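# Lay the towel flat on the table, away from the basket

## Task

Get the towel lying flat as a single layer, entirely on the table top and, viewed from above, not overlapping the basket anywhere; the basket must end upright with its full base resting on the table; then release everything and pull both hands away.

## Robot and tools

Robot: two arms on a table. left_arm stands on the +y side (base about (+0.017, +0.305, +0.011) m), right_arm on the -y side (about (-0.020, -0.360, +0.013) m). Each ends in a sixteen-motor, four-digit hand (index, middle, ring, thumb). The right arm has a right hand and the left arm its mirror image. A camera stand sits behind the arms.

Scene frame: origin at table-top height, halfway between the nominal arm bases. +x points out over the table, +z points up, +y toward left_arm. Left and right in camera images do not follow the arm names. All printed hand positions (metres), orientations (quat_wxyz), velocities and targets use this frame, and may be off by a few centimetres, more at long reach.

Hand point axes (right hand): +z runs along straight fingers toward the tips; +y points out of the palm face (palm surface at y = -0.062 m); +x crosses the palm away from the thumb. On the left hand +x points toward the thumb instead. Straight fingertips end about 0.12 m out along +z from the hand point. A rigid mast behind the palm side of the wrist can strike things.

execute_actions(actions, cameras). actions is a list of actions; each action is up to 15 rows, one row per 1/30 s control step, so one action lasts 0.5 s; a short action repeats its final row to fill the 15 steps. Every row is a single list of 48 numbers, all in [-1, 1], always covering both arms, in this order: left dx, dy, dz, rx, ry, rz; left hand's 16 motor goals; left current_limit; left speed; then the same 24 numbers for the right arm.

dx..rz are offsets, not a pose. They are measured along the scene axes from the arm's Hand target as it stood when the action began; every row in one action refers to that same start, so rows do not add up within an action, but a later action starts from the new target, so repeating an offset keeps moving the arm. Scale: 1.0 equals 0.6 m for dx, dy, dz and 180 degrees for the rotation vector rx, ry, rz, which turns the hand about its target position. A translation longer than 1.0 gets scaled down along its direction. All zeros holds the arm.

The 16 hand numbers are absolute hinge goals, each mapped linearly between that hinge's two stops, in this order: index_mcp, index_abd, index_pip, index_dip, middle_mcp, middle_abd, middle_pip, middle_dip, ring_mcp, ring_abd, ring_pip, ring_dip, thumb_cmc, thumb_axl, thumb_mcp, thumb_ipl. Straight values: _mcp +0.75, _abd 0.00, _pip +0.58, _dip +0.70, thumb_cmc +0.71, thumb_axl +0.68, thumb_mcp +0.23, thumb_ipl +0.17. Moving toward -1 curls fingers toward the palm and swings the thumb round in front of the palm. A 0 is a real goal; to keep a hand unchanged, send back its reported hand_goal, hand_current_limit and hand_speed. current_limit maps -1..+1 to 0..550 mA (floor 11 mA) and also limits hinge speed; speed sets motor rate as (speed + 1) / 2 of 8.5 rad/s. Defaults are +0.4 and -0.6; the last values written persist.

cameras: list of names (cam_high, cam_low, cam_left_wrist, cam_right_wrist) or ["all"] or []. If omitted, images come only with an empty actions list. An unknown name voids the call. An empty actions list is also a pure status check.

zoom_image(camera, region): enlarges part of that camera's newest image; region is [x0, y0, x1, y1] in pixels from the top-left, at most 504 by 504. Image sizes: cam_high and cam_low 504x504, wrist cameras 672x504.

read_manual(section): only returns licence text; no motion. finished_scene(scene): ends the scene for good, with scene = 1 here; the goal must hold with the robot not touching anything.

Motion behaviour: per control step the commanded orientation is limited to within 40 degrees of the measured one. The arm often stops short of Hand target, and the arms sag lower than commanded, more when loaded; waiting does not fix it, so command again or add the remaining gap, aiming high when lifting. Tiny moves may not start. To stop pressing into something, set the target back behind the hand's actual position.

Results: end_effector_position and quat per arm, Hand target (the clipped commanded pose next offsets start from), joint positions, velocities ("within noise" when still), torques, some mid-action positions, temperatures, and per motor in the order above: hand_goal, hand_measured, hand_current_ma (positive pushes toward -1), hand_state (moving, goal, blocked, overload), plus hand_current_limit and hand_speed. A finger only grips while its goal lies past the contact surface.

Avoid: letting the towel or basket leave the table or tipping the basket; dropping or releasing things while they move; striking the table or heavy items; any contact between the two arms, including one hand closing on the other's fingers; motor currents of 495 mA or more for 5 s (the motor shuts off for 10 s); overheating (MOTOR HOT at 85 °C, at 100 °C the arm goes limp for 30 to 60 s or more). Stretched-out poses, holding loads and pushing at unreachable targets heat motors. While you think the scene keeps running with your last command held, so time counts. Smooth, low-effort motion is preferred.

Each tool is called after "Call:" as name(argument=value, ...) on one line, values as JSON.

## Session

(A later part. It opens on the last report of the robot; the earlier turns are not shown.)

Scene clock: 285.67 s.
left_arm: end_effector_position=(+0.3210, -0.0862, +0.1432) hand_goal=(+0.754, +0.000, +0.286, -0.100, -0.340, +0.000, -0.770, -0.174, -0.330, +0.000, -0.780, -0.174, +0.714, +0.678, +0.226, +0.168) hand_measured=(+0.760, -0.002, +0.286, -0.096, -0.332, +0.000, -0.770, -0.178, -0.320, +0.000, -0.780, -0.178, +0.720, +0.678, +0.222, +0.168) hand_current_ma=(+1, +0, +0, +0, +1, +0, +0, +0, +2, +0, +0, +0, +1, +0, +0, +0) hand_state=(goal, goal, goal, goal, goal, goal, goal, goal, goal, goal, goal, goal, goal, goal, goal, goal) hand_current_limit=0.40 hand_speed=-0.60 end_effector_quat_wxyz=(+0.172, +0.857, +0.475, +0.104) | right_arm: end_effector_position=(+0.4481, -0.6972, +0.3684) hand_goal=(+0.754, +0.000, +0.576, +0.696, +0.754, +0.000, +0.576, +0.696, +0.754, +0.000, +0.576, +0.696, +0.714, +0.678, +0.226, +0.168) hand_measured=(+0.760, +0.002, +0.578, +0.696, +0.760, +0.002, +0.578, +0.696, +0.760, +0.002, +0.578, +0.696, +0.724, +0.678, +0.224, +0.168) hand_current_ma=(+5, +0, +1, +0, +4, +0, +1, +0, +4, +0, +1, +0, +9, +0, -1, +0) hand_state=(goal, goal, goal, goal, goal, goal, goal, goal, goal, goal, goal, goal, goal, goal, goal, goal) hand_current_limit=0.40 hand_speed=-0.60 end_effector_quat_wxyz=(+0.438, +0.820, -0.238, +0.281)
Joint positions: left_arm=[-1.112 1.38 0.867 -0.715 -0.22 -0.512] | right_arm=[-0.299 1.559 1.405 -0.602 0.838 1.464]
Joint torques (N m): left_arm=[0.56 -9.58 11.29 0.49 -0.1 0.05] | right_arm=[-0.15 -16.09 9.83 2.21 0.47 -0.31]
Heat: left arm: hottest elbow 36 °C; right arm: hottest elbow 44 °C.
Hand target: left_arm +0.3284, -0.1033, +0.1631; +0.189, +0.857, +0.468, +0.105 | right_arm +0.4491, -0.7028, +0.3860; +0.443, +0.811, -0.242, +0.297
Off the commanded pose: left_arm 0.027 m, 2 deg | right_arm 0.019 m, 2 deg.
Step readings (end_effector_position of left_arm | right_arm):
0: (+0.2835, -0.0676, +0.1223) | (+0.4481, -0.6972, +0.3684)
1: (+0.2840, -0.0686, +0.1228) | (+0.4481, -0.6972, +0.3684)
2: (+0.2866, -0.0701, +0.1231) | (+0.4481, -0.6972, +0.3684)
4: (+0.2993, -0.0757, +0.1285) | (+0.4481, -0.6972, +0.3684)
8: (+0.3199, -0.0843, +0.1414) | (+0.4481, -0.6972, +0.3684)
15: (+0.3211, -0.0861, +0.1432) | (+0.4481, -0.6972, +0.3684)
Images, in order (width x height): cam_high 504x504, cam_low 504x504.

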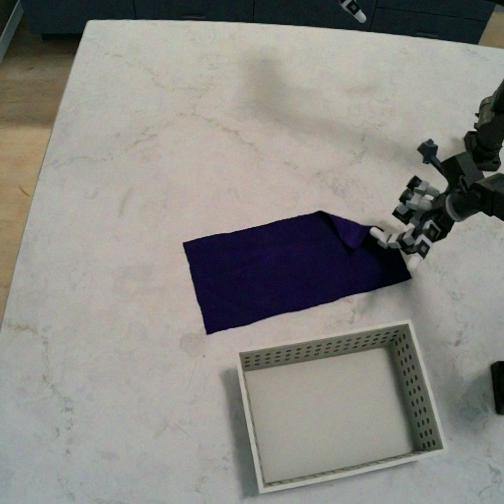

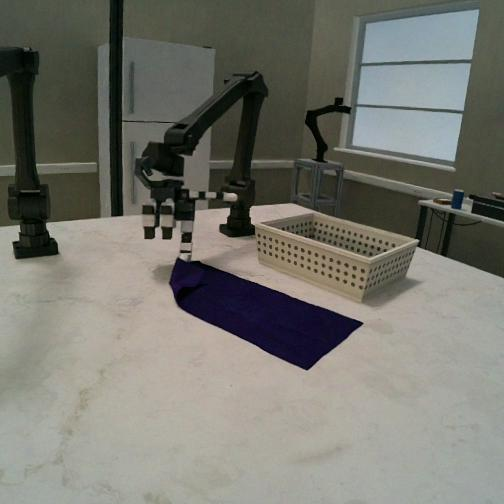

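Call:
execute_actions(actions=[[[-0.01,-0.075,0.03,0,0,0,0.753,0,0.285,-0.1,-0.34,0,-0.77,-0.174,-0.33,0,-0.78,-0.174,0.714,0.678,0.226,0.168,0.4,-0.6,0,0,0,0,0,0,0.754,0,0.576,0.696,0.754,0,0.576,0.696,0.754,0,0.576,0.696,0.714,0.678,0.226,0.168,0.4,-0.6]]], cameras=["cam_high","cam_low"])

Call:
zoom_image(camera="cam_high", region=[330, 180, 450, 300])

Call:
zoom_image(camera="cam_low", region=[140, 200, 260, 320])

Scene clock: 291.20 s.
left_arm: end_effector_position=(+0.3131, -0.1346, +0.1575) hand_goal=(+0.754, +0.000, +0.286, -0.100, -0.340, +0.000, -0.770, -0.174, -0.330, +0.000, -0.780, -0.174, +0.714, +0.678, +0.226, +0.168) hand_measured=(+0.760, -0.002, +0.286, -0.096, -0.332, +0.000, -0.770, -0.178, -0.320, +0.000, -0.780, -0.178, +0.720, +0.678, +0.222, +0.168) hand_current_ma=(+1, +0, +0, +0, +1, +0, +0, +0, +2, +0, +0, +0, +1, +0, +0, +0) hand_state=(goal, goal, goal, goal, goal, goal, goal, goal, goal, goal, goal, goal, goal, goal, goal, goal) hand_current_limit=0.40 hand_speed=-0.60 end_effector_quat_wxyz=(+0.169, +0.864, +0.463, +0.103) | right_arm: end_effector_position=(+0.4481, -0.6972, +0.3684) hand_goal=(+0.754, +0.000, +0.576, +0.696, +0.754, +0.000, +0.576, +0.696, +0.754, +0.000, +0.576, +0.696, +0.714, +0.678, +0.226, +0.168) hand_measured=(+0.760, +0.002, +0.578, +0.696, +0.760, +0.002, +0.578, +0.696, +0.760, +0.002, +0.578, +0.696, +0.724, +0.678, +0.224, +0.168) hand_current_ma=(+5, +0, +1, +0, +4, +0, +1, +0, +4, +0, +1, +0, +9, +0, -1, +0) hand_state=(goal, goal, goal, goal, goal, goal, goal, goal, goal, goal, goal, goal, goal, goal, goal, goal) hand_current_limit=0.40 hand_speed=-0.60 end_effector_quat_wxyz=(+0.438, +0.820, -0.238, +0.281)
Joint positions: left_arm=[-1.175 1.463 0.999 -0.782 -0.234 -0.546] | right_arm=[-0.299 1.559 1.405 -0.602 0.838 1.464]
Joint torques (N m): left_arm=[0.03 -11.69 11.49 0.44 -0.41 -0.21] | right_arm=[-0.26 -16.26 9.88 2.14 0.44 -0.32]
Heat: left arm: hottest elbow 37 °C; right arm: hottest elbow 44 °C.
Hand target: left_arm +0.3224, -0.1483, +0.1811; +0.189, +0.857, +0.468, +0.105 | right_arm +0.4491, -0.7028, +0.3860; +0.443, +0.811, -0.242, +0.297
Off the commanded pose: left_arm 0.029 m, 3 deg | right_arm 0.019 m, 2 deg.
Step readings (end_effector_position of left_arm | right_arm):
0: (+0.3210, -0.0862, +0.1432) | (+0.4481, -0.6972, +0.3684)
1: (+0.3212, -0.0866, +0.1437) | (+0.4481, -0.6972, +0.3684)
2: (+0.3206, -0.0895, +0.1446) | (+0.4481, -0.6972, +0.3684)
4: (+0.3195, -0.1067, +0.1483) | (+0.4481, -0.6972, +0.3684)
8: (+0.3141, -0.1353, +0.1579) | (+0.4481, -0.6972, +0.3684)
15: (+0.3130, -0.1347, +0.1575) | (+0.4481, -0.6972, +0.3684)
Images, in order (width x height): cam_high 504x504, cam_low 504x504.

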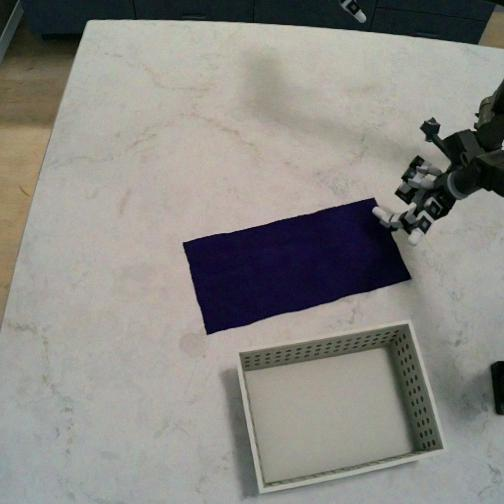

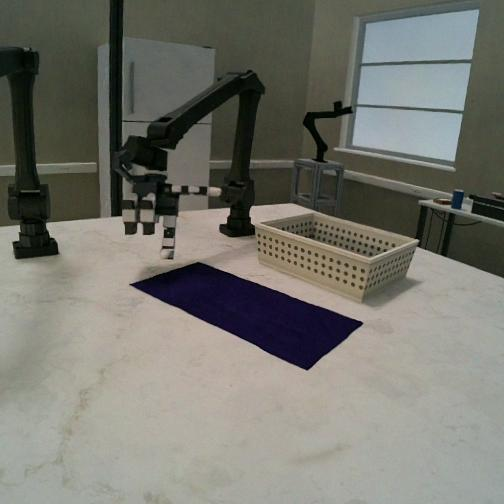

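Scaled by 4.200 from the camera's 504x504 image, which has a finer 720x720 frame.

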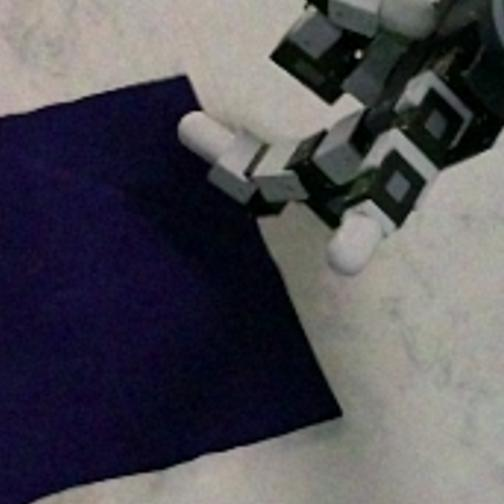

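Scaled by 4.200 from the camera's 504x504 image, which has a finer 720x720 frame.

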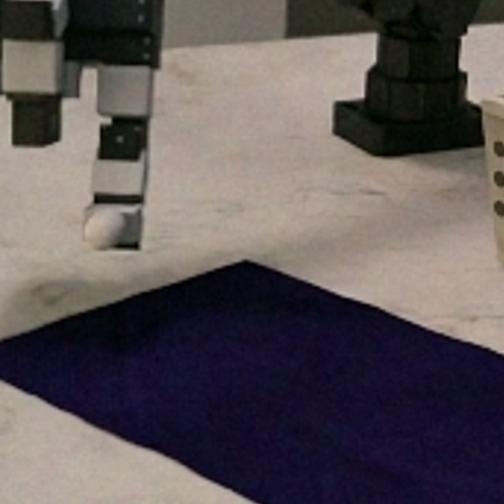

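Call:
execute_actions(actions=[[[0,0,0.1,0,0,0,0.753,0,0.285,-0.1,-0.34,0,-0.77,-0.174,-0.33,0,-0.78,-0.174,0.714,0.678,0.226,0.168,0.4,-0.6,0,0,0,0,0,0,0.754,0,0.576,0.696,0.754,0,0.576,0.696,0.754,0,0.576,0.696,0.714,0.678,0.226,0.168,0.4,-0.6]],[[-0.15,0.1,0.1,0,0,0,0.753,0,0.4,0.3,-0.2,0,-0.5,-0.174,-0.2,0,-0.5,-0.174,0.714,0.678,0.226,0.168,0.4,-0.6,0,0,0,0,0,0,0.754,0,0.576,0.696,0.754,0,0.576,0.696,0.754,0,0.576,0.696,0.714,0.678,0.226,0.168,0.4,-0.6]]], cameras=["cam_high","cam_low"])

Call:
zoom_image(camera="cam_high", region=[170, 170, 430, 350])

Call:
zoom_image(camera="cam_low", region=[110, 230, 380, 390])

Scene clock: 296.67 s.
left_arm: end_effector_position=(+0.2258, -0.0872, +0.2834) hand_goal=(+0.754, +0.000, +0.400, +0.300, -0.200, +0.000, -0.500, -0.174, -0.200, +0.000, -0.500, -0.174, +0.714, +0.678, +0.226, +0.168) hand_measured=(+0.758, +0.000, +0.398, +0.298, -0.194, +0.000, -0.502, -0.178, -0.194, +0.000, -0.502, -0.178, +0.718, +0.678, +0.222, +0.168) hand_current_ma=(+0, +0, +0, +0, +1, +0, +0, +0, +1, +0, +0, +0, +0, +0, -1, +0) hand_state=(goal, goal, goal, goal, goal, goal, goal, goal, goal, goal, goal, goal, goal, goal, goal, goal) hand_current_limit=0.40 hand_speed=-0.60 end_effector_quat_wxyz=(+0.175, +0.865, +0.459, +0.104) | right_arm: end_effector_position=(+0.4481, -0.6972, +0.3684) hand_goal=(+0.754, +0.000, +0.576, +0.696, +0.754, +0.000, +0.576, +0.696, +0.754, +0.000, +0.576, +0.696, +0.714, +0.678, +0.226, +0.168) hand_measured=(+0.760, +0.002, +0.578, +0.696, +0.760, +0.002, +0.578, +0.696, +0.760, +0.002, +0.578, +0.696, +0.724, +0.678, +0.224, +0.168) hand_current_ma=(+5, +0, +1, +0, +4, +0, +1, +0, +4, +0, +1, +0, +9, +0, -1, +0) hand_state=(goal, goal, goal, goal, goal, goal, goal, goal, goal, goal, goal, goal, goal, goal, goal, goal) hand_current_limit=0.40 hand_speed=-0.60 end_effector_quat_wxyz=(+0.438, +0.820, -0.238, +0.281)
Joint positions: left_arm=[-1.357 1.175 1.076 -1.181 -0.292 -0.716] | right_arm=[-0.299 1.559 1.405 -0.602 0.838 1.464]
Joint torques (N m): left_arm=[0.67 -8.35 10.71 0.35 -0.52 -0.21] | right_arm=[-0.32 -16.15 9.8 2.22 0.47 -0.32]
Heat: left arm: hottest elbow 38 °C; right arm: hottest elbow 44 °C.
Hand target: left_arm +0.2324, -0.0883, +0.3011; +0.189, +0.857, +0.468, +0.105 | right_arm +0.4491, -0.7028, +0.3860; +0.443, +0.811, -0.242, +0.297
Off the commanded pose: left_arm 0.019 m, 2 deg | right_arm 0.019 m, 2 deg.
Step readings (end_effector_position of left_arm | right_arm):
0: (+0.3131, -0.1346, +0.1575) | (+0.4481, -0.6972, +0.3684)
1: (+0.3123, -0.1333, +0.1589) | (+0.4481, -0.6972, +0.3684)
2: (+0.3107, -0.1294, +0.1604) | (+0.4481, -0.6972, +0.3684)
4: (+0.3099, -0.1270, +0.1731) | (+0.4481, -0.6972, +0.3684)
8: (+0.3130, -0.1344, +0.2051) | (+0.4481, -0.6972, +0.3684)
15: (+0.3146, -0.1382, +0.2165) | (+0.4481, -0.6972, +0.3684)
16: (+0.3137, -0.1342, +0.2190) | (+0.4481, -0.6972, +0.3684)
17: (+0.3074, -0.1220, +0.2229) | (+0.4481, -0.6972, +0.3684)
19: (+0.2778, -0.1029, +0.2394) | (+0.4481, -0.6972, +0.3684)
23: (+0.2299, -0.0913, +0.2920) | (+0.4481, -0.6972, +0.3684)
30: (+0.2248, -0.0853, +0.2924) | (+0.4481, -0.6972, +0.3684)
Images, in order (width x height): cam_high 504x504, cam_low 504x504.

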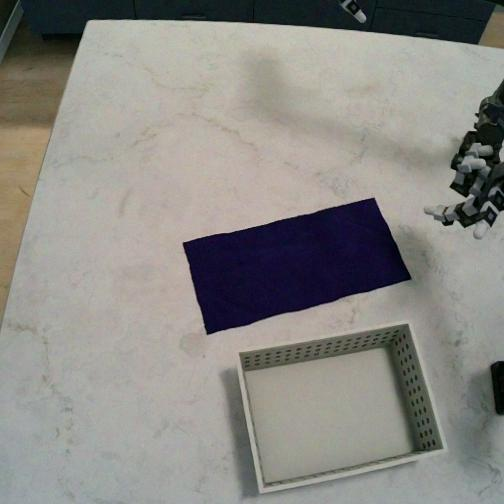

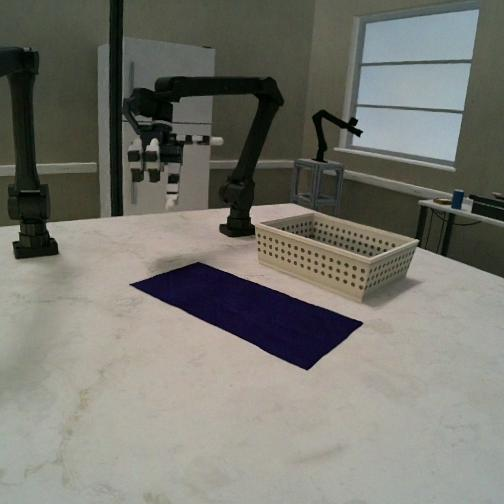

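Scaled by 1.938 from the camera's 504x504 image, which has a finer 720x720 frame.

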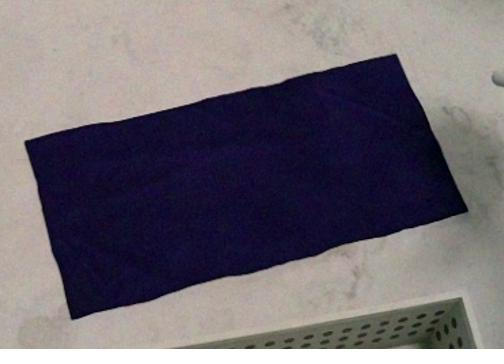

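Scaled by 1.867 from the camera's 504x504 image, which has a finer 720x720 frame.

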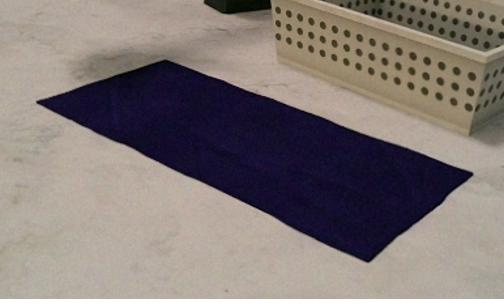

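Call:
finished_scene(scene=2)

The scene is finished: the task was done.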